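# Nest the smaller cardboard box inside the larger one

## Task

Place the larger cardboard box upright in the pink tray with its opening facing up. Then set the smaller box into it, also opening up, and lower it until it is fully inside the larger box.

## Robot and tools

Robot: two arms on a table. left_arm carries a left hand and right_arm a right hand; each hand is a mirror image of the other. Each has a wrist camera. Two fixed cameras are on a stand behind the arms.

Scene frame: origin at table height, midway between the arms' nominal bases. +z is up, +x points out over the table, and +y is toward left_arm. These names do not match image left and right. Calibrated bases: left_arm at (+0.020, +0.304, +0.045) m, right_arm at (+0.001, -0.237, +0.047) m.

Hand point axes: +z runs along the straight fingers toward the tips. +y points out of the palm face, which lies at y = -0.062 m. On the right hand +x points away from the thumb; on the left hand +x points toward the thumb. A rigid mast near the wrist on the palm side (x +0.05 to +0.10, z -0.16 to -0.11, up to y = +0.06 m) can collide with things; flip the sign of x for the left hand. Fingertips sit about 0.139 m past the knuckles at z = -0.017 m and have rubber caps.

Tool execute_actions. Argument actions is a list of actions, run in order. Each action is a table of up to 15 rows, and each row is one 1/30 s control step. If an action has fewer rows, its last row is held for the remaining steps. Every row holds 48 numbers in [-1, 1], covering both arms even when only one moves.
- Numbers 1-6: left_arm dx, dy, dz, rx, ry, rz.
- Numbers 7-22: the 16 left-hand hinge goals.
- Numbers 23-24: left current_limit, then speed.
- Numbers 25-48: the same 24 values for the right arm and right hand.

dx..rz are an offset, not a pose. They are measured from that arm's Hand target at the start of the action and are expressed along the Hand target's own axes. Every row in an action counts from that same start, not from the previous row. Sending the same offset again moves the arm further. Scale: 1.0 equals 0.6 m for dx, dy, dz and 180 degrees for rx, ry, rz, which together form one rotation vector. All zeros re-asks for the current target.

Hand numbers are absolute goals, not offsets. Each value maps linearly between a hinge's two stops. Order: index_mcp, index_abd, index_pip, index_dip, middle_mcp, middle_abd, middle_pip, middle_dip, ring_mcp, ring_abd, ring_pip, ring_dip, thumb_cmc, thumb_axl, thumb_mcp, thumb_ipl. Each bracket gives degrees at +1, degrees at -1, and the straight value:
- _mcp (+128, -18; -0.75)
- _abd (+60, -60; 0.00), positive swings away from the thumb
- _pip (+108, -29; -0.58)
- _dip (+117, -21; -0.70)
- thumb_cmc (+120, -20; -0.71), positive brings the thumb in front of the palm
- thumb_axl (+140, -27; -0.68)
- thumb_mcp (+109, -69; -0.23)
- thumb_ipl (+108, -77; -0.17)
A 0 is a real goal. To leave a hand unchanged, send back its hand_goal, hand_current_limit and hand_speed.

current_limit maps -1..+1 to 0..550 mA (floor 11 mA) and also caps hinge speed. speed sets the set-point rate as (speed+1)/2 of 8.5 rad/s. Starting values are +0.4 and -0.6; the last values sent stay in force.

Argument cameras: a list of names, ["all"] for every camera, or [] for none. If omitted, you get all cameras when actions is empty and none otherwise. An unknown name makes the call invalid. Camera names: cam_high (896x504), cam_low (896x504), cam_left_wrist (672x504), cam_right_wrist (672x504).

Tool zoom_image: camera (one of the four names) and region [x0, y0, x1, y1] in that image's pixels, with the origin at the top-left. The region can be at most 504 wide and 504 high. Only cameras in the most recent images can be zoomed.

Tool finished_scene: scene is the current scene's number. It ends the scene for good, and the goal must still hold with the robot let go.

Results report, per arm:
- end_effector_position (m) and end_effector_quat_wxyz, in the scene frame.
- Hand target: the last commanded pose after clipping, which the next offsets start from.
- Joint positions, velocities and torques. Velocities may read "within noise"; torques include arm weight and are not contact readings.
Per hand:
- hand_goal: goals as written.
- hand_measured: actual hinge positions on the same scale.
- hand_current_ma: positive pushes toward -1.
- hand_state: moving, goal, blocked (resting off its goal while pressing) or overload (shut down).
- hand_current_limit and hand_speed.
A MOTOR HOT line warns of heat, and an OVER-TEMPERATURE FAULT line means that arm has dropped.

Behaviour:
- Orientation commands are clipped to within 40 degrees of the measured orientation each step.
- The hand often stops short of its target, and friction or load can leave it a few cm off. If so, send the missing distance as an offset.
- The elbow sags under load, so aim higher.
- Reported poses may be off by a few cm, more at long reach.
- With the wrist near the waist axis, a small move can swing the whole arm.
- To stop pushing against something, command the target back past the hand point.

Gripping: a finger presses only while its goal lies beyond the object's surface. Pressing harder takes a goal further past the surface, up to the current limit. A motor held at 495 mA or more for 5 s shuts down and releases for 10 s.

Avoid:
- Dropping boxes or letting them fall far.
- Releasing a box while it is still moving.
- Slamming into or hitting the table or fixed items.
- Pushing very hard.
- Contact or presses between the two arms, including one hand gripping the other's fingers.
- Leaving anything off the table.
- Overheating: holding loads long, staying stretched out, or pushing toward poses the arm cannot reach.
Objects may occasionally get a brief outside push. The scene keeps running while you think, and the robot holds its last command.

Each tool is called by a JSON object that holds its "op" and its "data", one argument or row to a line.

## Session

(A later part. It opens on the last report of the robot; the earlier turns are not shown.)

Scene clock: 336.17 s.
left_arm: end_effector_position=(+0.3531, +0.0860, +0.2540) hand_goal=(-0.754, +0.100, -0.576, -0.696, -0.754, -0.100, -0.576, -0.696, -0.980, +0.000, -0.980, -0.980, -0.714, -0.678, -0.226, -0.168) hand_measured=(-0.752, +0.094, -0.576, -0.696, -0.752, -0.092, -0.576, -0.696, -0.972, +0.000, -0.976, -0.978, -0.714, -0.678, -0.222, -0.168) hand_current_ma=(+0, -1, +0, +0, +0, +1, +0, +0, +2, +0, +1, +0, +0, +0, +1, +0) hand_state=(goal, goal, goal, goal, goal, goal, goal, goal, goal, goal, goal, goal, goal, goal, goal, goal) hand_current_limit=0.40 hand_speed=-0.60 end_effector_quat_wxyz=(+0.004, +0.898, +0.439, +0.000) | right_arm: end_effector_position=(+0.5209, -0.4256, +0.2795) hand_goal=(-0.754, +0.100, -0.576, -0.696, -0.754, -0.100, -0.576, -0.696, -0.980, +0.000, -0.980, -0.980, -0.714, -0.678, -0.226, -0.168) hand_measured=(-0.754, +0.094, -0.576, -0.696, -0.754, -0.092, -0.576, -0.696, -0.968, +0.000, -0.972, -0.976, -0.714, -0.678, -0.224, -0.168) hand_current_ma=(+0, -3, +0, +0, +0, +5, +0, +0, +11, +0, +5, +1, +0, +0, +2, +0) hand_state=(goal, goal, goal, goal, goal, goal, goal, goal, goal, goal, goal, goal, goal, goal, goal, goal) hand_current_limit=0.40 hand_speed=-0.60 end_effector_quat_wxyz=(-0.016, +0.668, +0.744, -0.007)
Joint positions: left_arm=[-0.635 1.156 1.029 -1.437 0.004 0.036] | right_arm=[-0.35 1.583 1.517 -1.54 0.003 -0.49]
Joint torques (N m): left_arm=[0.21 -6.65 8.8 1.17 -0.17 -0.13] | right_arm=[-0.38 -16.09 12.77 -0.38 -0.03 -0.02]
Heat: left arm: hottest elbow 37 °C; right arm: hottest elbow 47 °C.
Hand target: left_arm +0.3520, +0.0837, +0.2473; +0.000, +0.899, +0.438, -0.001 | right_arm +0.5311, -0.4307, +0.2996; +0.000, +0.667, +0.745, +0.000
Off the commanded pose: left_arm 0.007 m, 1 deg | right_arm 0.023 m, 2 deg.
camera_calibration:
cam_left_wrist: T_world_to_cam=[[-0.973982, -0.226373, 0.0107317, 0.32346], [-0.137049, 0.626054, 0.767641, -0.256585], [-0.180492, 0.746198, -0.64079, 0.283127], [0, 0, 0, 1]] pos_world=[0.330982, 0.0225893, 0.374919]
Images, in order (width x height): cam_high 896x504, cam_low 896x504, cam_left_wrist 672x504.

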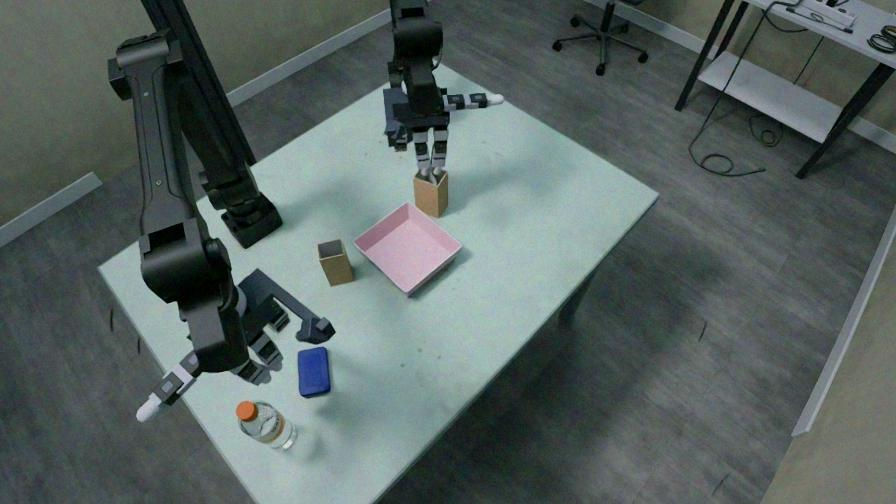

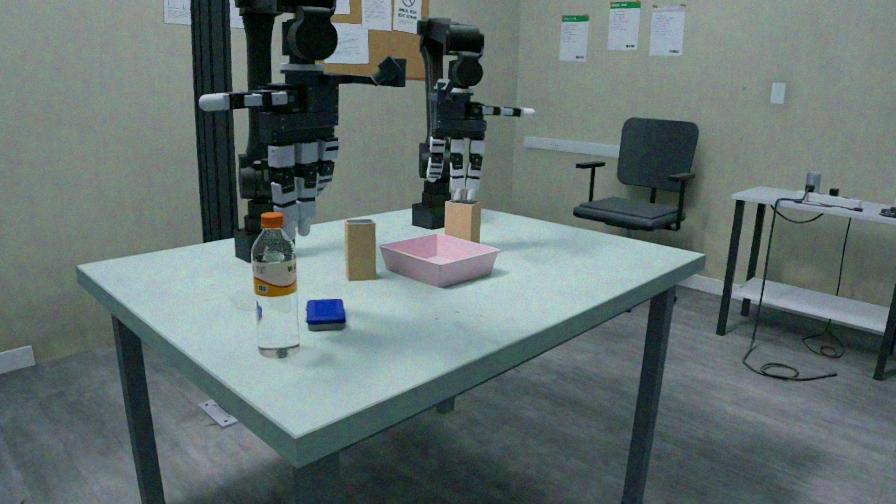

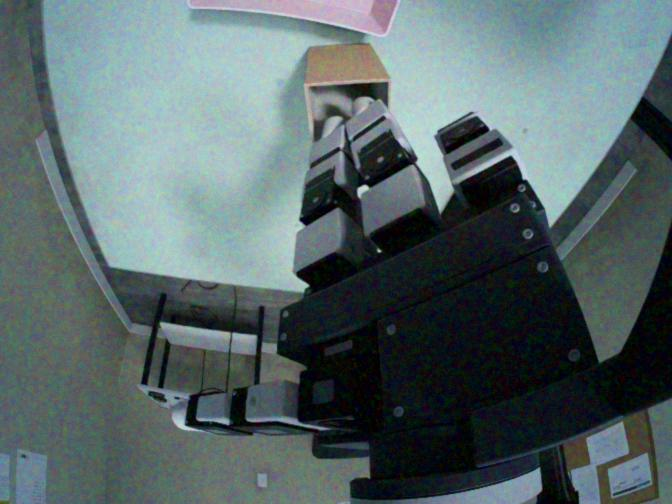

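{"op": "execute_actions", "data": {
  "actions": [
    [[-0.0023,0,0.029,0,0,0,-0.754,0.1,-0.576,-0.696,-0.754,-0.1,-0.576,-0.696,-0.98,0,-0.98,-0.98,-0.714,-0.678,-0.226,-0.168,0.4,-0.6,0,0,0,0,0,0,-0.754,0.1,-0.576,-0.696,-0.754,-0.1,-0.576,-0.696,-0.98,0,-0.98,-0.98,-0.714,-0.678,-0.226,-0.168,0.4,-0.6]]
  ],
  "cameras": ["cam_high", "cam_low", "cam_left_wrist"]
}}

{"op": "zoom_image", "data": {
  "camera": "cam_left_wrist",
  "region": [260, 20, 480, 185]
}}

{"op": "zoom_image", "data": {
  "camera": "cam_high",
  "region": [360, 100, 500, 220]
}}

{"op": "zoom_image", "data": {
  "camera": "cam_low",
  "region": [410, 120, 550, 240]
}}

Scene clock: 344.83 s.
left_arm: end_effector_position=(+0.3532, +0.0854, +0.2380) hand_goal=(-0.754, +0.100, -0.576, -0.696, -0.754, -0.100, -0.576, -0.696, -0.980, +0.000, -0.980, -0.980, -0.714, -0.678, -0.226, -0.168) hand_measured=(-0.752, +0.094, -0.576, -0.696, -0.752, -0.092, -0.576, -0.696, -0.972, +0.000, -0.976, -0.978, -0.714, -0.678, -0.222, -0.168) hand_current_ma=(+0, -1, +0, +0, +0, +1, +0, +0, +2, +0, +1, +0, +0, +0, +1, +0) hand_state=(goal, goal, goal, goal, goal, goal, goal, goal, goal, goal, goal, goal, goal, goal, goal, goal) hand_current_limit=0.40 hand_speed=-0.60 end_effector_quat_wxyz=(+0.006, +0.898, +0.439, +0.001) | right_arm: end_effector_position=(+0.5209, -0.4256, +0.2795) hand_goal=(-0.754, +0.100, -0.576, -0.696, -0.754, -0.100, -0.576, -0.696, -0.980, +0.000, -0.980, -0.980, -0.714, -0.678, -0.226, -0.168) hand_measured=(-0.754, +0.094, -0.576, -0.696, -0.754, -0.092, -0.576, -0.696, -0.968, +0.000, -0.972, -0.976, -0.714, -0.678, -0.224, -0.168) hand_current_ma=(+0, -3, +0, +0, +0, +5, +0, +0, +11, +0, +5, +1, +0, +0, +2, +0) hand_state=(goal, goal, goal, goal, goal, goal, goal, goal, goal, goal, goal, goal, goal, goal, goal, goal) hand_current_limit=0.40 hand_speed=-0.60 end_effector_quat_wxyz=(-0.016, +0.668, +0.744, -0.007)
Joint positions: left_arm=[-0.636 1.161 0.99 -1.389 0.004 0.035] | right_arm=[-0.35 1.583 1.517 -1.54 0.003 -0.49]
Joint torques (N m): left_arm=[-0.09 -6.48 8.66 1.14 -0.18 -0.17] | right_arm=[-1.26 -15.44 12.52 -0.28 -0.07 0.04]
Heat: left arm: hottest elbow 37 °C; right arm: hottest elbow 47 °C.
Hand target: left_arm +0.3512, +0.0826, +0.2299; +0.000, +0.899, +0.438, -0.001 | right_arm +0.5311, -0.4307, +0.2996; +0.000, +0.667, +0.745, +0.000
Off the commanded pose: left_arm 0.009 m, 1 deg | right_arm 0.023 m, 2 deg.
camera_calibration:
cam_left_wrist: T_world_to_cam=[[-0.974005, -0.226367, 0.00848704, 0.324186], [-0.139187, 0.62761, 0.765985, -0.24287], [-0.17872, 0.744892, -0.642803, 0.27323], [0, 0, 0, 1]] pos_world=[0.330786, 0.0222861, 0.358916]
Images, in order (width x height): cam_high 896x504, cam_low 896x504, cam_left_wrist 672x504.

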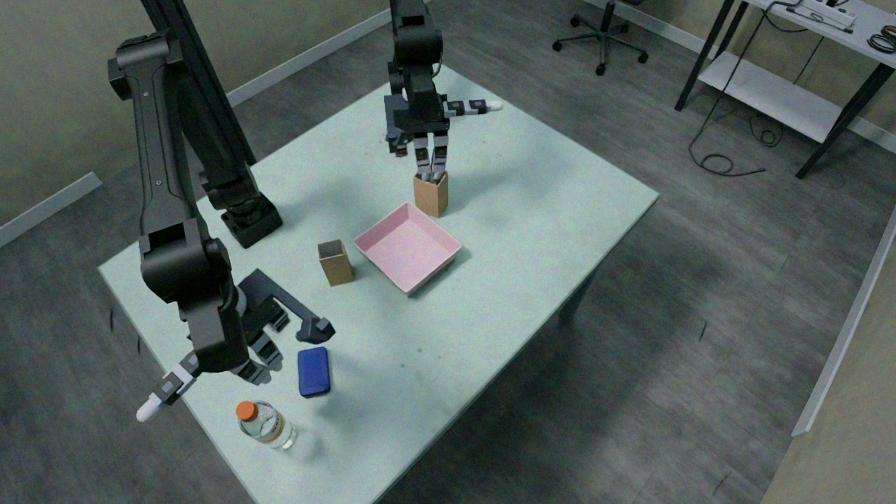

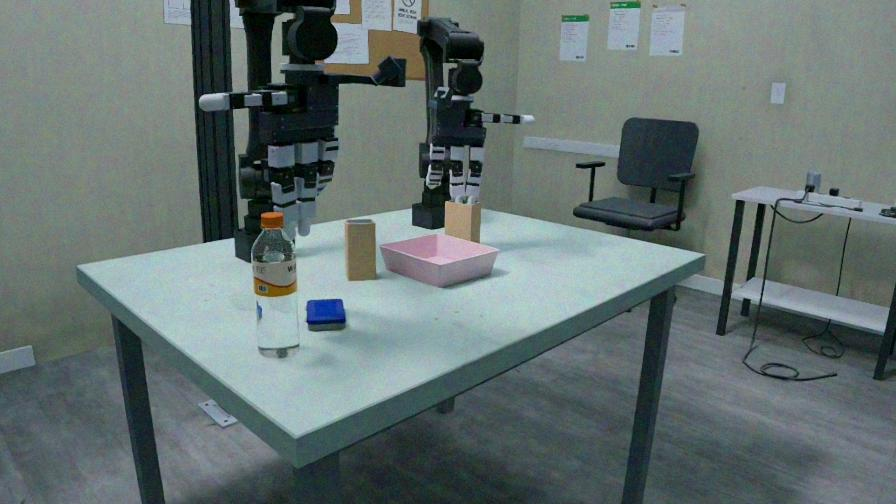

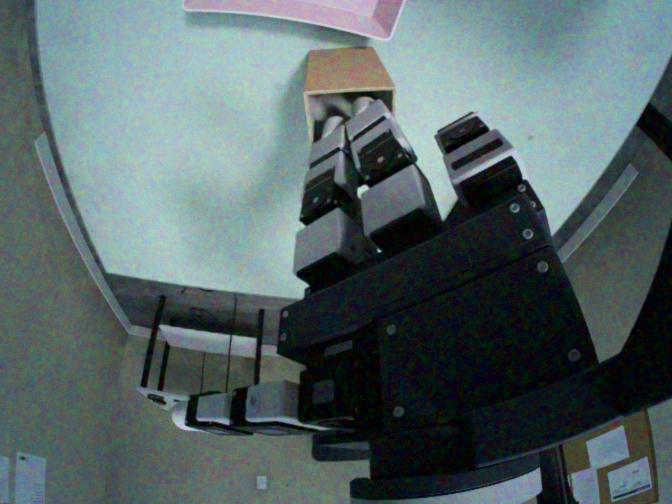

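Scaled by 2.291 from the camera's 672x504 image, which has a finer 960x720 frame.

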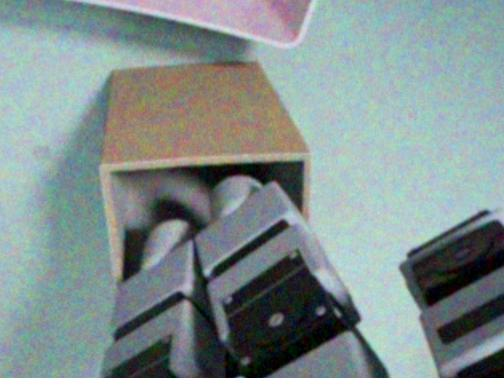

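Scaled by 3.600 from the camera's 896x504 image, which has a finer 1280x720 frame.

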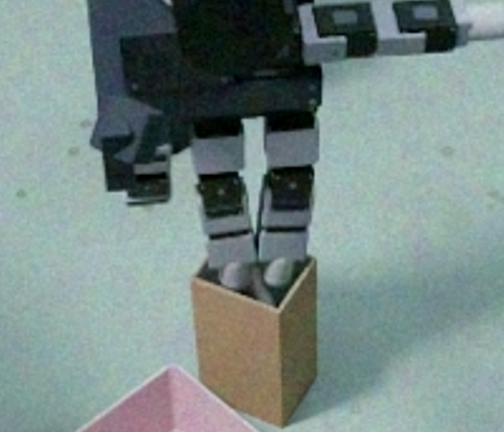

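Scaled by 3.600 from the camera's 896x504 image, which has a finer 1280x720 frame.

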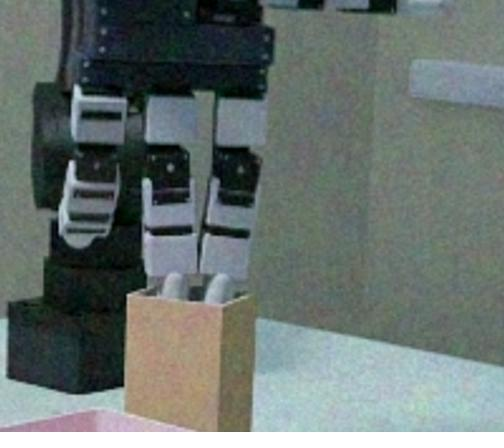

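{"op": "execute_actions", "data": {
  "actions": [
    [[0,0,0,0,0,0,-0.754,-0.15,-0.576,-0.696,-0.754,0.15,-0.576,-0.696,-0.98,0,-0.98,-0.98,-0.714,-0.678,-0.226,-0.168,0.4,-0.85,0,0,0,0,0,0,-0.754,0.1,-0.576,-0.696,-0.754,-0.1,-0.576,-0.696,-0.98,0,-0.98,-0.98,-0.714,-0.678,-0.226,-0.168,0.4,-0.6]]
  ],
  "cameras": ["cam_high", "cam_low", "cam_left_wrist"]
}}

{"op": "zoom_image", "data": {
  "camera": "cam_left_wrist",
  "region": [260, 20, 480, 185]
}}

{"op": "zoom_image", "data": {
  "camera": "cam_high",
  "region": [360, 100, 500, 220]
}}

{"op": "zoom_image", "data": {
  "camera": "cam_low",
  "region": [410, 120, 550, 240]
}}

Scene clock: 351.17 s.
left_arm: end_effector_position=(+0.3532, +0.0854, +0.2380) hand_goal=(-0.754, -0.150, -0.576, -0.696, -0.754, +0.150, -0.576, -0.696, -0.980, +0.000, -0.980, -0.980, -0.714, -0.678, -0.226, -0.168) hand_measured=(-0.754, -0.040, -0.576, -0.696, -0.750, +0.038, -0.576, -0.696, -0.972, +0.000, -0.976, -0.978, -0.714, -0.678, -0.222, -0.168) hand_current_ma=(+0, +157, +0, +0, +0, -162, +0, +0, +2, +0, +1, +0, +0, +0, +1, +0) hand_state=(goal, blocked, goal, goal, goal, blocked, goal, goal, goal, goal, goal, goal, goal, goal, goal, goal) hand_current_limit=0.40 hand_speed=-0.85 end_effector_quat_wxyz=(+0.006, +0.898, +0.439, +0.001) | right_arm: end_effector_position=(+0.5209, -0.4256, +0.2795) hand_goal=(-0.754, +0.100, -0.576, -0.696, -0.754, -0.100, -0.576, -0.696, -0.980, +0.000, -0.980, -0.980, -0.714, -0.678, -0.226, -0.168) hand_measured=(-0.754, +0.094, -0.576, -0.696, -0.754, -0.092, -0.576, -0.696, -0.968, +0.000, -0.972, -0.976, -0.714, -0.678, -0.224, -0.168) hand_current_ma=(+0, -3, +0, +0, +0, +5, +0, +0, +11, +0, +5, +1, +0, +0, +2, +0) hand_state=(goal, goal, goal, goal, goal, goal, goal, goal, goal, goal, goal, goal, goal, goal, goal, goal) hand_current_limit=0.40 hand_speed=-0.60 end_effector_quat_wxyz=(-0.016, +0.668, +0.744, -0.007)
Joint positions: left_arm=[-0.636 1.161 0.99 -1.389 0.004 0.035] | right_arm=[-0.35 1.583 1.517 -1.54 0.003 -0.49]
Joint torques (N m): left_arm=[-0.03 -6.48 8.65 1.18 -0.17 -0.16] | right_arm=[-1.14 -15.85 12.82 -0.58 -0.1 0]
Heat: left arm: hottest elbow 38 °C; right arm: hottest elbow 47 °C.
Hand target: left_arm +0.3511, +0.0826, +0.2299; +0.000, +0.899, +0.438, -0.001 | right_arm +0.5311, -0.4307, +0.2996; +0.000, +0.667, +0.745, +0.000
Off the commanded pose: left_arm 0.009 m, 1 deg | right_arm 0.023 m, 2 deg.
camera_calibration:
cam_left_wrist: T_world_to_cam=[[-0.974005, -0.226367, 0.00848704, 0.324186], [-0.139187, 0.62761, 0.765985, -0.24287], [-0.17872, 0.744892, -0.642803, 0.27323], [0, 0, 0, 1]] pos_world=[0.330786, 0.0222861, 0.358916]
Images, in order (width x height): cam_high 896x504, cam_low 896x504, cam_left_wrist 672x504.

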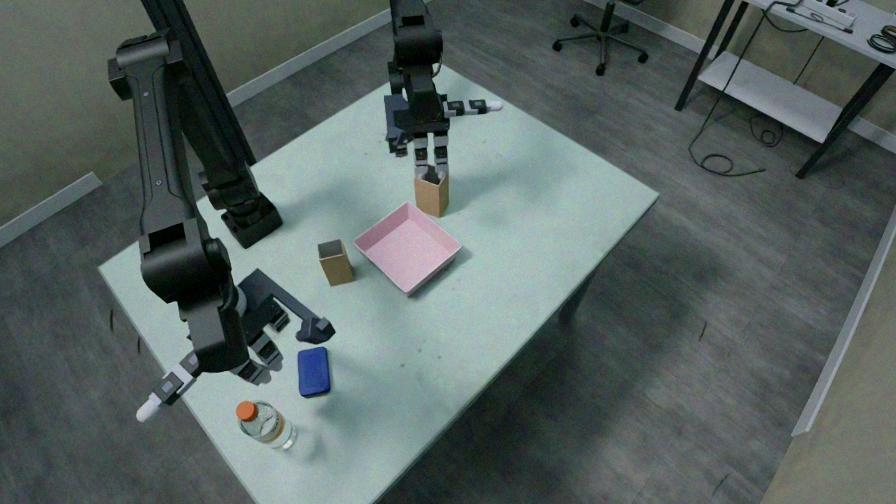

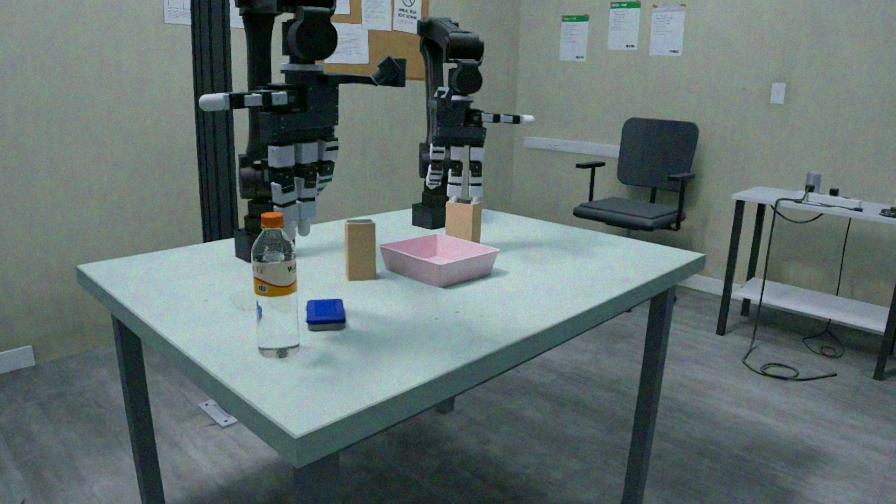

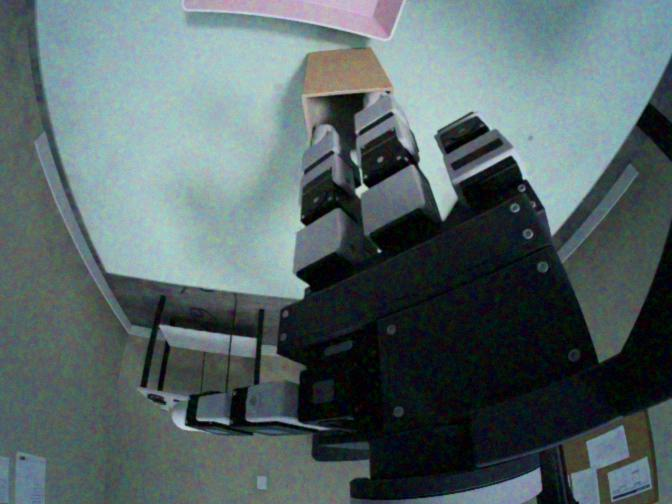

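Scaled by 2.291 from the camera's 672x504 image, which has a finer 960x720 frame.

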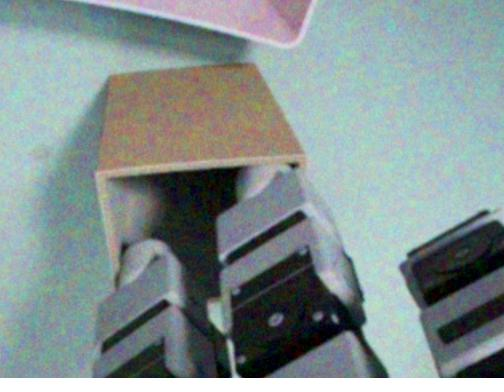

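Scaled by 3.600 from the camera's 896x504 image, which has a finer 1280x720 frame.

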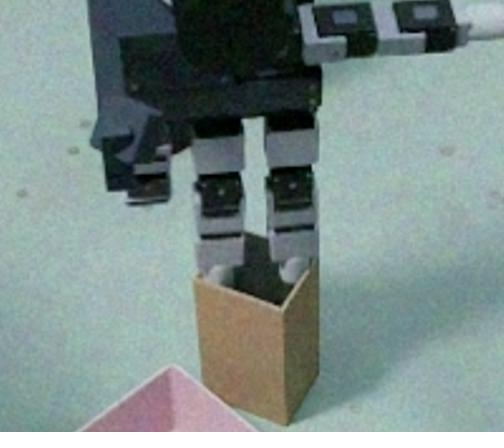

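Scaled by 3.600 from the camera's 896x504 image, which has a finer 1280x720 frame.

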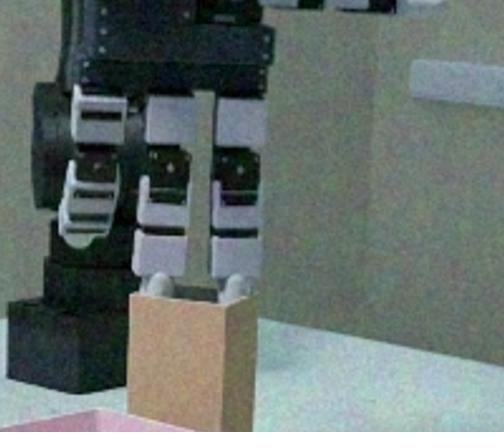

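{"op": "execute_actions", "data": {
  "actions": [
    [[0,0,-0.06,0,0,0,-0.754,-0.18,-0.576,-0.696,-0.754,0.18,-0.576,-0.696,-0.98,0,-0.98,-0.98,-0.714,-0.678,-0.226,-0.168,0.4,-0.85,0,0,0,0,0,0,-0.754,0.1,-0.576,-0.696,-0.754,-0.1,-0.576,-0.696,-0.98,0,-0.98,-0.98,-0.714,-0.678,-0.226,-0.168,0.4,-0.6]],
    [[0,0,-0.06,0,0,0,-0.754,-0.18,-0.576,-0.696,-0.754,0.18,-0.576,-0.696,-0.98,0,-0.98,-0.98,-0.714,-0.678,-0.226,-0.168,0.4,-0.85,0,0,0,0,0,0,-0.754,0.1,-0.576,-0.696,-0.754,-0.1,-0.576,-0.696,-0.98,0,-0.98,-0.98,-0.714,-0.678,-0.226,-0.168,0.4,-0.6]]
  ],
  "cameras": ["cam_high", "cam_low", "cam_left_wrist"]
}}

{"op": "zoom_image", "data": {
  "camera": "cam_left_wrist",
  "region": [260, 20, 480, 185]
}}

{"op": "zoom_image", "data": {
  "camera": "cam_low",
  "region": [330, 100, 550, 300]
}}

Scene clock: 364.73 s.
left_arm: end_effector_position=(+0.3416, +0.0938, +0.2743) hand_goal=(-0.754, -0.180, -0.576, -0.696, -0.754, +0.180, -0.576, -0.696, -0.980, +0.000, -0.980, -0.980, -0.714, -0.678, -0.226, -0.168) hand_measured=(-0.754, -0.044, -0.576, -0.696, -0.748, +0.040, -0.574, -0.696, -0.972, +0.000, -0.976, -0.978, -0.714, -0.678, -0.222, -0.168) hand_current_ma=(+0, +238, +0, +0, +1, -247, +0, +0, +2, +0, +1, +0, +0, +0, +1, +0) hand_state=(goal, blocked, goal, goal, goal, blocked, goal, goal, goal, goal, goal, goal, goal, goal, goal, goal) hand_current_limit=0.40 hand_speed=-0.85 end_effector_quat_wxyz=(-0.022, +0.898, +0.439, -0.014) | right_arm: end_effector_position=(+0.5209, -0.4256, +0.2795) hand_goal=(-0.754, +0.100, -0.576, -0.696, -0.754, -0.100, -0.576, -0.696, -0.980, +0.000, -0.980, -0.980, -0.714, -0.678, -0.226, -0.168) hand_measured=(-0.754, +0.094, -0.576, -0.696, -0.754, -0.092, -0.576, -0.696, -0.968, +0.000, -0.972, -0.976, -0.714, -0.678, -0.224, -0.168) hand_current_ma=(+0, -3, +0, +0, +0, +5, +0, +0, +11, +0, +5, +1, +0, +0, +2, +0) hand_state=(goal, goal, goal, goal, goal, goal, goal, goal, goal, goal, goal, goal, goal, goal, goal, goal) hand_current_limit=0.40 hand_speed=-0.60 end_effector_quat_wxyz=(-0.016, +0.668, +0.744, -0.007)
Joint positions: left_arm=[-0.636 1.152 1.092 -1.563 0.004 0.035] | right_arm=[-0.35 1.583 1.517 -1.54 0.003 -0.49]
Joint torques (N m): left_arm=[-0.03 -7.47 14.31 0.4 -0.15 -0.16] | right_arm=[-1.38 -15.74 12.62 -0.1 0 0.11]
Heat: left arm: hottest elbow 38 °C; right arm: hottest elbow 47 °C.
Hand target: left_arm +0.3513, +0.0827, +0.3021; +0.001, +0.899, +0.438, +0.000 | right_arm +0.5311, -0.4307, +0.2996; +0.000, +0.667, +0.745, +0.000
Off the commanded pose: left_arm 0.031 m, 3 deg | right_arm 0.023 m, 2 deg.
camera_calibration:
cam_left_wrist: T_world_to_cam=[[-0.972522, -0.227424, 0.0497846, 0.302727], [-0.0993546, 0.598827, 0.794691, -0.296402], [-0.210545, 0.767909, -0.604969, 0.28662], [0, 0, 0, 1]] pos_world=[0.325307, 0.0262435, 0.393873]
Images, in order (width x height): cam_high 896x504, cam_low 896x504, cam_left_wrist 672x504.

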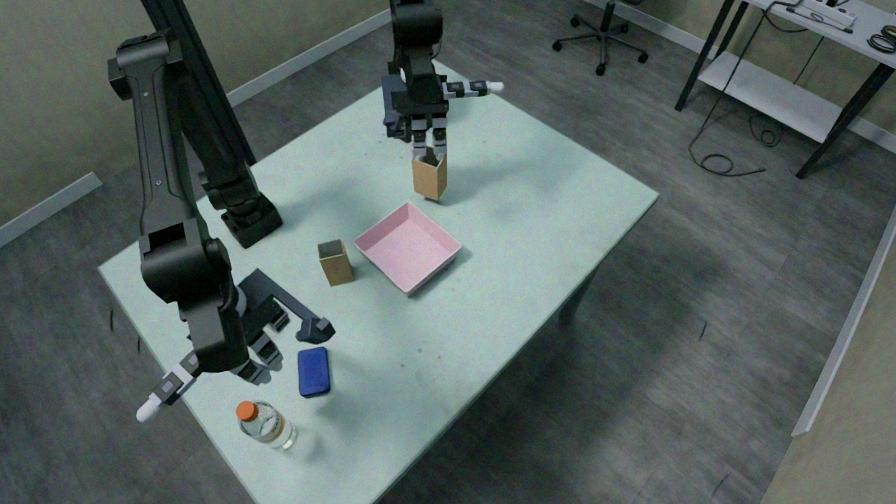

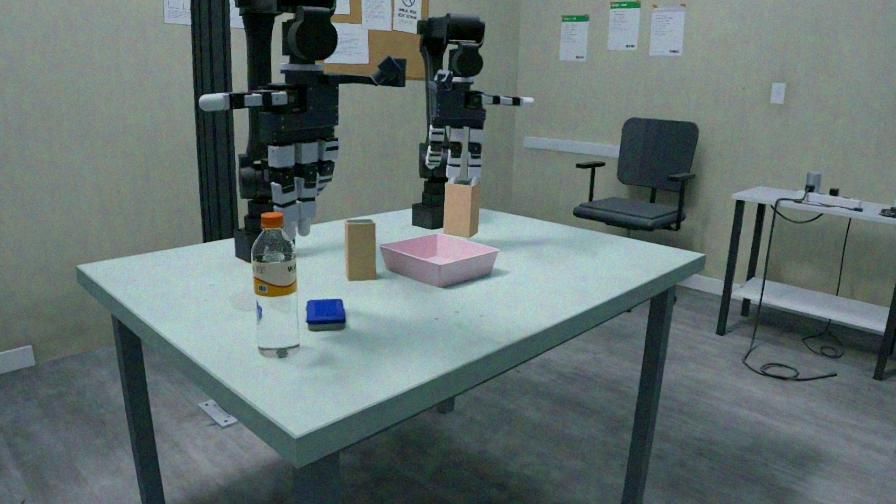

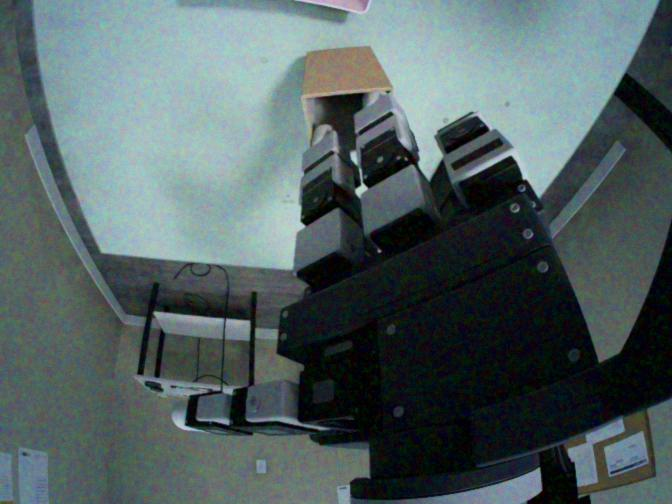

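Scaled by 2.291 from the camera's 672x504 image, which has a finer 960x720 frame.

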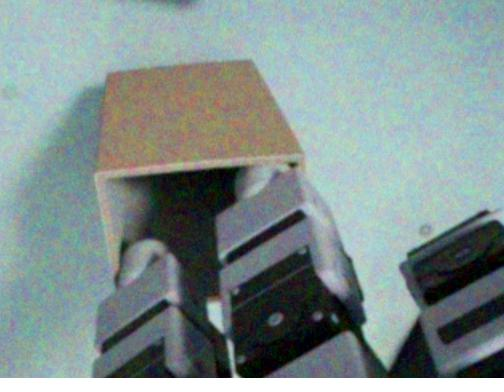

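Scaled by 2.291 from the camera's 896x504 image, which has a finer 1280x720 frame.

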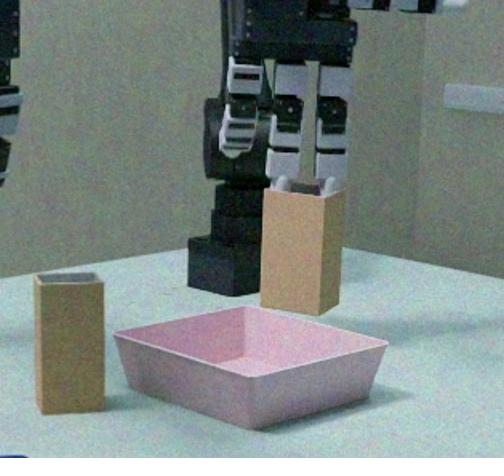

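{"op": "execute_actions", "data": {
  "actions": [
    [[0,0,-0.06,0,0,0,-0.754,-0.18,-0.576,-0.696,-0.754,0.18,-0.576,-0.696,-0.98,0,-0.98,-0.98,-0.714,-0.678,-0.226,-0.168,0.4,-0.85,0,0,0,0,0,0,-0.754,0.1,-0.576,-0.696,-0.754,-0.1,-0.576,-0.696,-0.98,0,-0.98,-0.98,-0.714,-0.678,-0.226,-0.168,0.4,-0.6]],
    [[-0.02,0.04,0,0,0,0,-0.754,-0.18,-0.576,-0.696,-0.754,0.18,-0.576,-0.696,-0.98,0,-0.98,-0.98,-0.714,-0.678,-0.226,-0.168,0.4,-0.85,0,0,0,0,0,0,-0.754,0.1,-0.576,-0.696,-0.754,-0.1,-0.576,-0.696,-0.98,0,-0.98,-0.98,-0.714,-0.678,-0.226,-0.168,0.4,-0.6]],
    [[-0.03,0.06,0,0,0,0,-0.754,-0.18,-0.576,-0.696,-0.754,0.18,-0.576,-0.696,-0.98,0,-0.98,-0.98,-0.714,-0.678,-0.226,-0.168,0.4,-0.85,0,0,0,0,0,0,-0.754,0.1,-0.576,-0.696,-0.754,-0.1,-0.576,-0.696,-0.98,0,-0.98,-0.98,-0.714,-0.678,-0.226,-0.168,0.4,-0.6]]
  ],
  "cameras": ["cam_high", "cam_low", "cam_left_wrist"]
}}

{"op": "zoom_image", "data": {
  "camera": "cam_low",
  "region": [330, 100, 550, 300]
}}

Scene clock: 382.33 s.
left_arm: end_effector_position=(+0.3679, +0.0361, +0.3114) hand_goal=(-0.754, -0.180, -0.576, -0.696, -0.754, +0.180, -0.576, -0.696, -0.980, +0.000, -0.980, -0.980, -0.714, -0.678, -0.226, -0.168) hand_measured=(-0.754, -0.044, -0.576, -0.696, -0.748, +0.040, -0.574, -0.696, -0.972, +0.000, -0.976, -0.978, -0.714, -0.678, -0.222, -0.168) hand_current_ma=(+0, +236, +0, +0, +1, -247, +0, +0, +2, +0, +1, +0, +0, +0, +1, +0) hand_state=(goal, blocked, goal, goal, goal, blocked, goal, goal, goal, goal, goal, goal, goal, goal, goal, goal) hand_current_limit=0.40 hand_speed=-0.85 end_effector_quat_wxyz=(-0.026, +0.899, +0.437, -0.013) | right_arm: end_effector_position=(+0.5209, -0.4256, +0.2795) hand_goal=(-0.754, +0.100, -0.576, -0.696, -0.754, -0.100, -0.576, -0.696, -0.980, +0.000, -0.980, -0.980, -0.714, -0.678, -0.226, -0.168) hand_measured=(-0.754, +0.094, -0.576, -0.696, -0.754, -0.092, -0.576, -0.696, -0.968, +0.000, -0.972, -0.976, -0.714, -0.678, -0.224, -0.168) hand_current_ma=(+0, -3, +0, +0, +0, +5, +0, +0, +11, +0, +5, +1, +0, +0, +2, +0) hand_state=(goal, goal, goal, goal, goal, goal, goal, goal, goal, goal, goal, goal, goal, goal, goal, goal) hand_current_limit=0.40 hand_speed=-0.60 end_effector_quat_wxyz=(-0.016, +0.668, +0.744, -0.007)
Joint positions: left_arm=[-0.724 1.303 1.317 -1.642 0.003 -0.049] | right_arm=[-0.35 1.583 1.517 -1.54 0.003 -0.49]
Joint torques (N m): left_arm=[0.32 -9.23 14.72 0.75 -0.1 -0.18] | right_arm=[-1.2 -15.68 12.83 -0.17 -0.11 0]
Heat: left arm: hottest elbow 42 °C; right arm: hottest elbow 47 °C.
Hand target: left_arm +0.3800, +0.0221, +0.3381; +0.000, +0.899, +0.438, -0.001 | right_arm +0.5311, -0.4307, +0.2996; +0.000, +0.667, +0.745, +0.000
Off the commanded pose: left_arm 0.032 m, 3 deg | right_arm 0.023 m, 2 deg.
camera_calibration:
cam_left_wrist: T_world_to_cam=[[-0.973426, -0.223568, 0.0495896, 0.313593], [-0.0953911, 0.592726, 0.799735, -0.29149], [-0.208189, 0.773753, -0.598301, 0.3557], [0, 0, 0, 1]] pos_world=[0.351506, -0.0323405, 0.430379]
Images, in order (width x height): cam_high 896x504, cam_low 896x504, cam_left_wrist 672x504.

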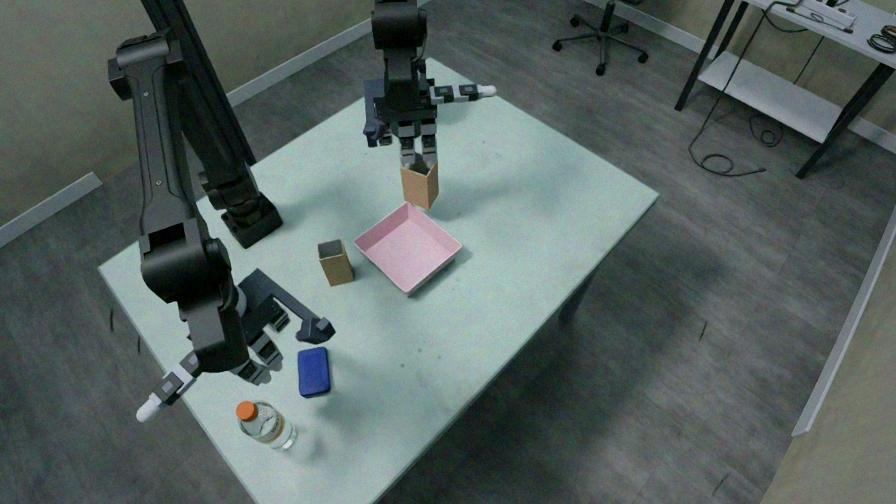

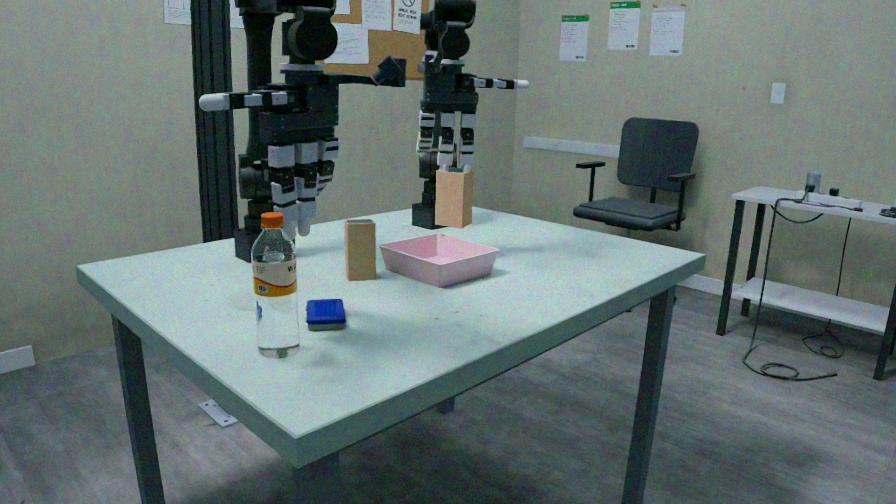

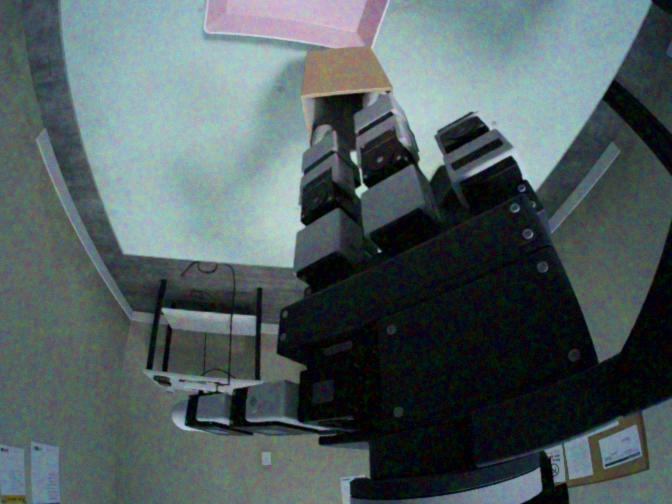

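Scaled by 2.291 from the camera's 896x504 image, which has a finer 1280x720 frame.

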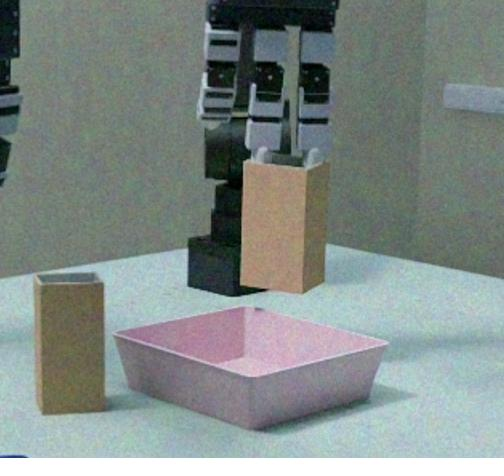

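{"op": "execute_actions", "data": {
  "actions": [
    [[-0.035,0.084,-0.005,0,0,0,-0.754,-0.18,-0.576,-0.696,-0.754,0.18,-0.576,-0.696,-0.98,0,-0.98,-0.98,-0.714,-0.678,-0.226,-0.168,0.4,-0.85,0,0,0,0,0,0,-0.754,0.1,-0.576,-0.696,-0.754,-0.1,-0.576,-0.696,-0.98,0,-0.98,-0.98,-0.714,-0.678,-0.226,-0.168,0.4,-0.6]],
    [[-0.035,0.084,-0.005,0,0,0,-0.754,-0.18,-0.576,-0.696,-0.754,0.18,-0.576,-0.696,-0.98,0,-0.98,-0.98,-0.714,-0.678,-0.226,-0.168,0.4,-0.85,0,0,0,0,0,0,-0.754,0.1,-0.576,-0.696,-0.754,-0.1,-0.576,-0.696,-0.98,0,-0.98,-0.98,-0.714,-0.678,-0.226,-0.168,0.4,-0.6]]
  ],
  "cameras": ["cam_high", "cam_low", "cam_left_wrist"]
}}

{"op": "zoom_image", "data": {
  "camera": "cam_low",
  "region": [330, 100, 550, 300]
}}

{"op": "zoom_image", "data": {
  "camera": "cam_high",
  "region": [300, 110, 500, 310]
}}

Scene clock: 391.00 s.
left_arm: end_effector_position=(+0.4256, -0.0600, +0.3204) hand_goal=(-0.754, -0.180, -0.576, -0.696, -0.754, +0.180, -0.576, -0.696, -0.980, +0.000, -0.980, -0.980, -0.714, -0.678, -0.226, -0.168) hand_measured=(-0.754, -0.044, -0.576, -0.696, -0.748, +0.040, -0.574, -0.696, -0.972, +0.000, -0.976, -0.978, -0.714, -0.678, -0.222, -0.168) hand_current_ma=(+0, +236, +0, +0, +1, -247, +0, +0, +2, +0, +1, +0, +0, +0, +1, +0) hand_state=(goal, blocked, goal, goal, goal, blocked, goal, goal, goal, goal, goal, goal, goal, goal, goal, goal) hand_current_limit=0.40 hand_speed=-0.85 end_effector_quat_wxyz=(-0.020, +0.899, +0.437, -0.008) | right_arm: end_effector_position=(+0.5209, -0.4256, +0.2795) hand_goal=(-0.754, +0.100, -0.576, -0.696, -0.754, -0.100, -0.576, -0.696, -0.980, +0.000, -0.980, -0.980, -0.714, -0.678, -0.226, -0.168) hand_measured=(-0.754, +0.094, -0.576, -0.696, -0.754, -0.092, -0.576, -0.696, -0.968, +0.000, -0.972, -0.976, -0.714, -0.678, -0.224, -0.168) hand_current_ma=(+0, -3, +0, +0, +0, +5, +0, +0, +11, +0, +5, +1, +0, +0, +2, +0) hand_state=(goal, goal, goal, goal, goal, goal, goal, goal, goal, goal, goal, goal, goal, goal, goal, goal) hand_current_limit=0.40 hand_speed=-0.60 end_effector_quat_wxyz=(-0.016, +0.668, +0.744, -0.007)
Joint positions: left_arm=[-0.8 1.577 1.624 -1.661 0.002 -0.125] | right_arm=[-0.35 1.583 1.517 -1.54 0.003 -0.49]
Joint torques (N m): left_arm=[0.21 -13.57 14.63 0.4 -0.09 -0.17] | right_arm=[-1.2 -15.56 12.64 0.03 -0.05 0.04]
Motor temperatures (°C): left_arm=[26 31 44 25 25 26] | right_arm=[27 29 47 26 23 25]
Heat: left arm: hottest elbow 44 °C; right arm: hottest elbow 47 °C.
Hand target: left_arm +0.4334, -0.0731, +0.3441; +0.000, +0.899, +0.438, +0.000 | right_arm +0.5311, -0.4307, +0.2996; +0.000, +0.667, +0.745, +0.000
Off the commanded pose: left_arm 0.028 m, 3 deg | right_arm 0.023 m, 2 deg.
camera_calibration:
cam_left_wrist: T_world_to_cam=[[-0.974043, -0.223197, 0.0377211, 0.35193], [-0.10611, 0.597411, 0.794884, -0.229771], [-0.199951, 0.770249, -0.605588, 0.446176], [0, 0, 0, 1]] pos_world=[0.407627, -0.127849, 0.439565]
Images, in order (width x height): cam_high 896x504, cam_low 896x504, cam_left_wrist 672x504.

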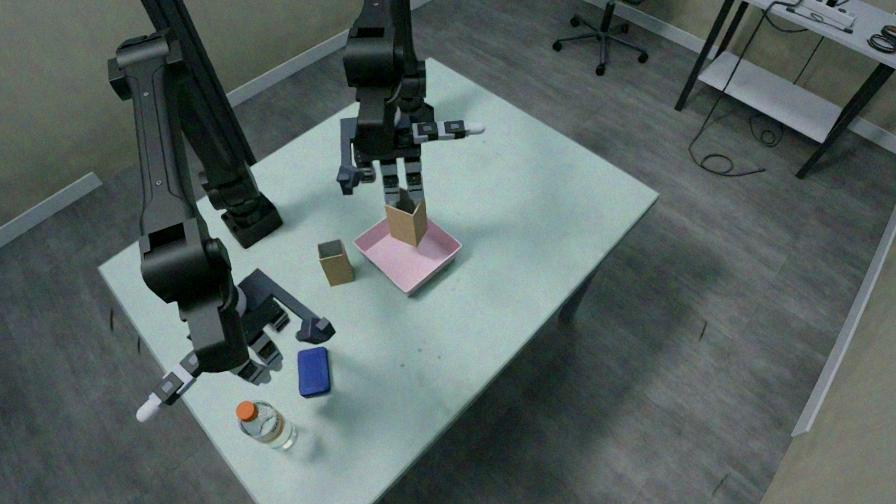

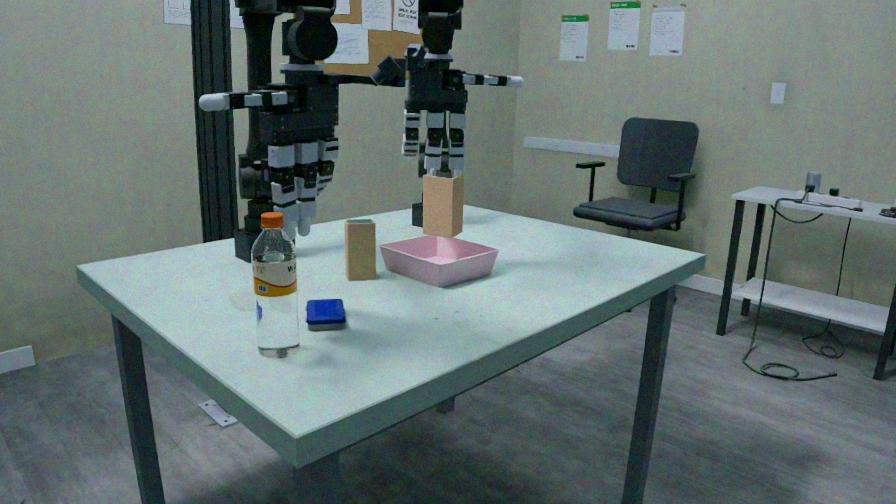

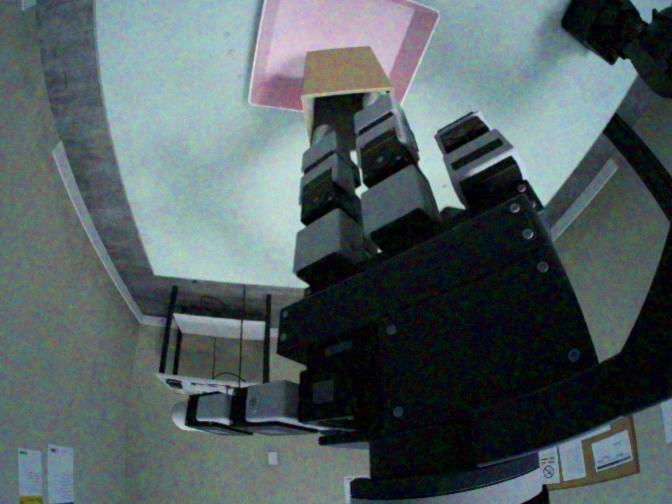

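Scaled by 2.291 from the camera's 896x504 image, which has a finer 1280x720 frame.

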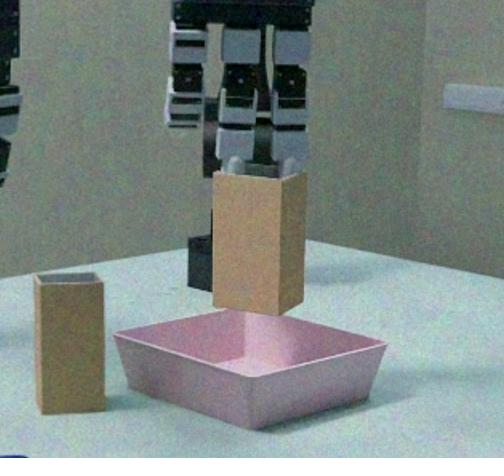

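Scaled by 2.520 from the camera's 896x504 image, which has a finer 1280x720 frame.

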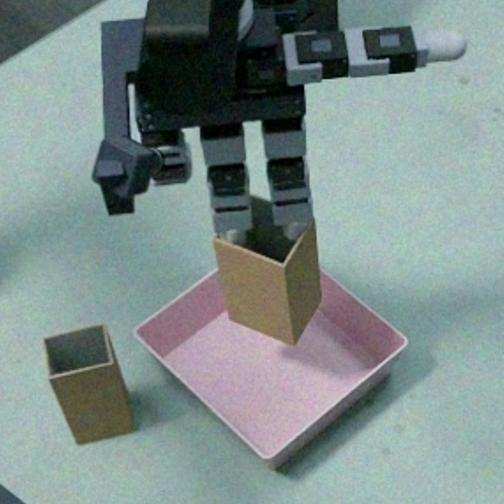

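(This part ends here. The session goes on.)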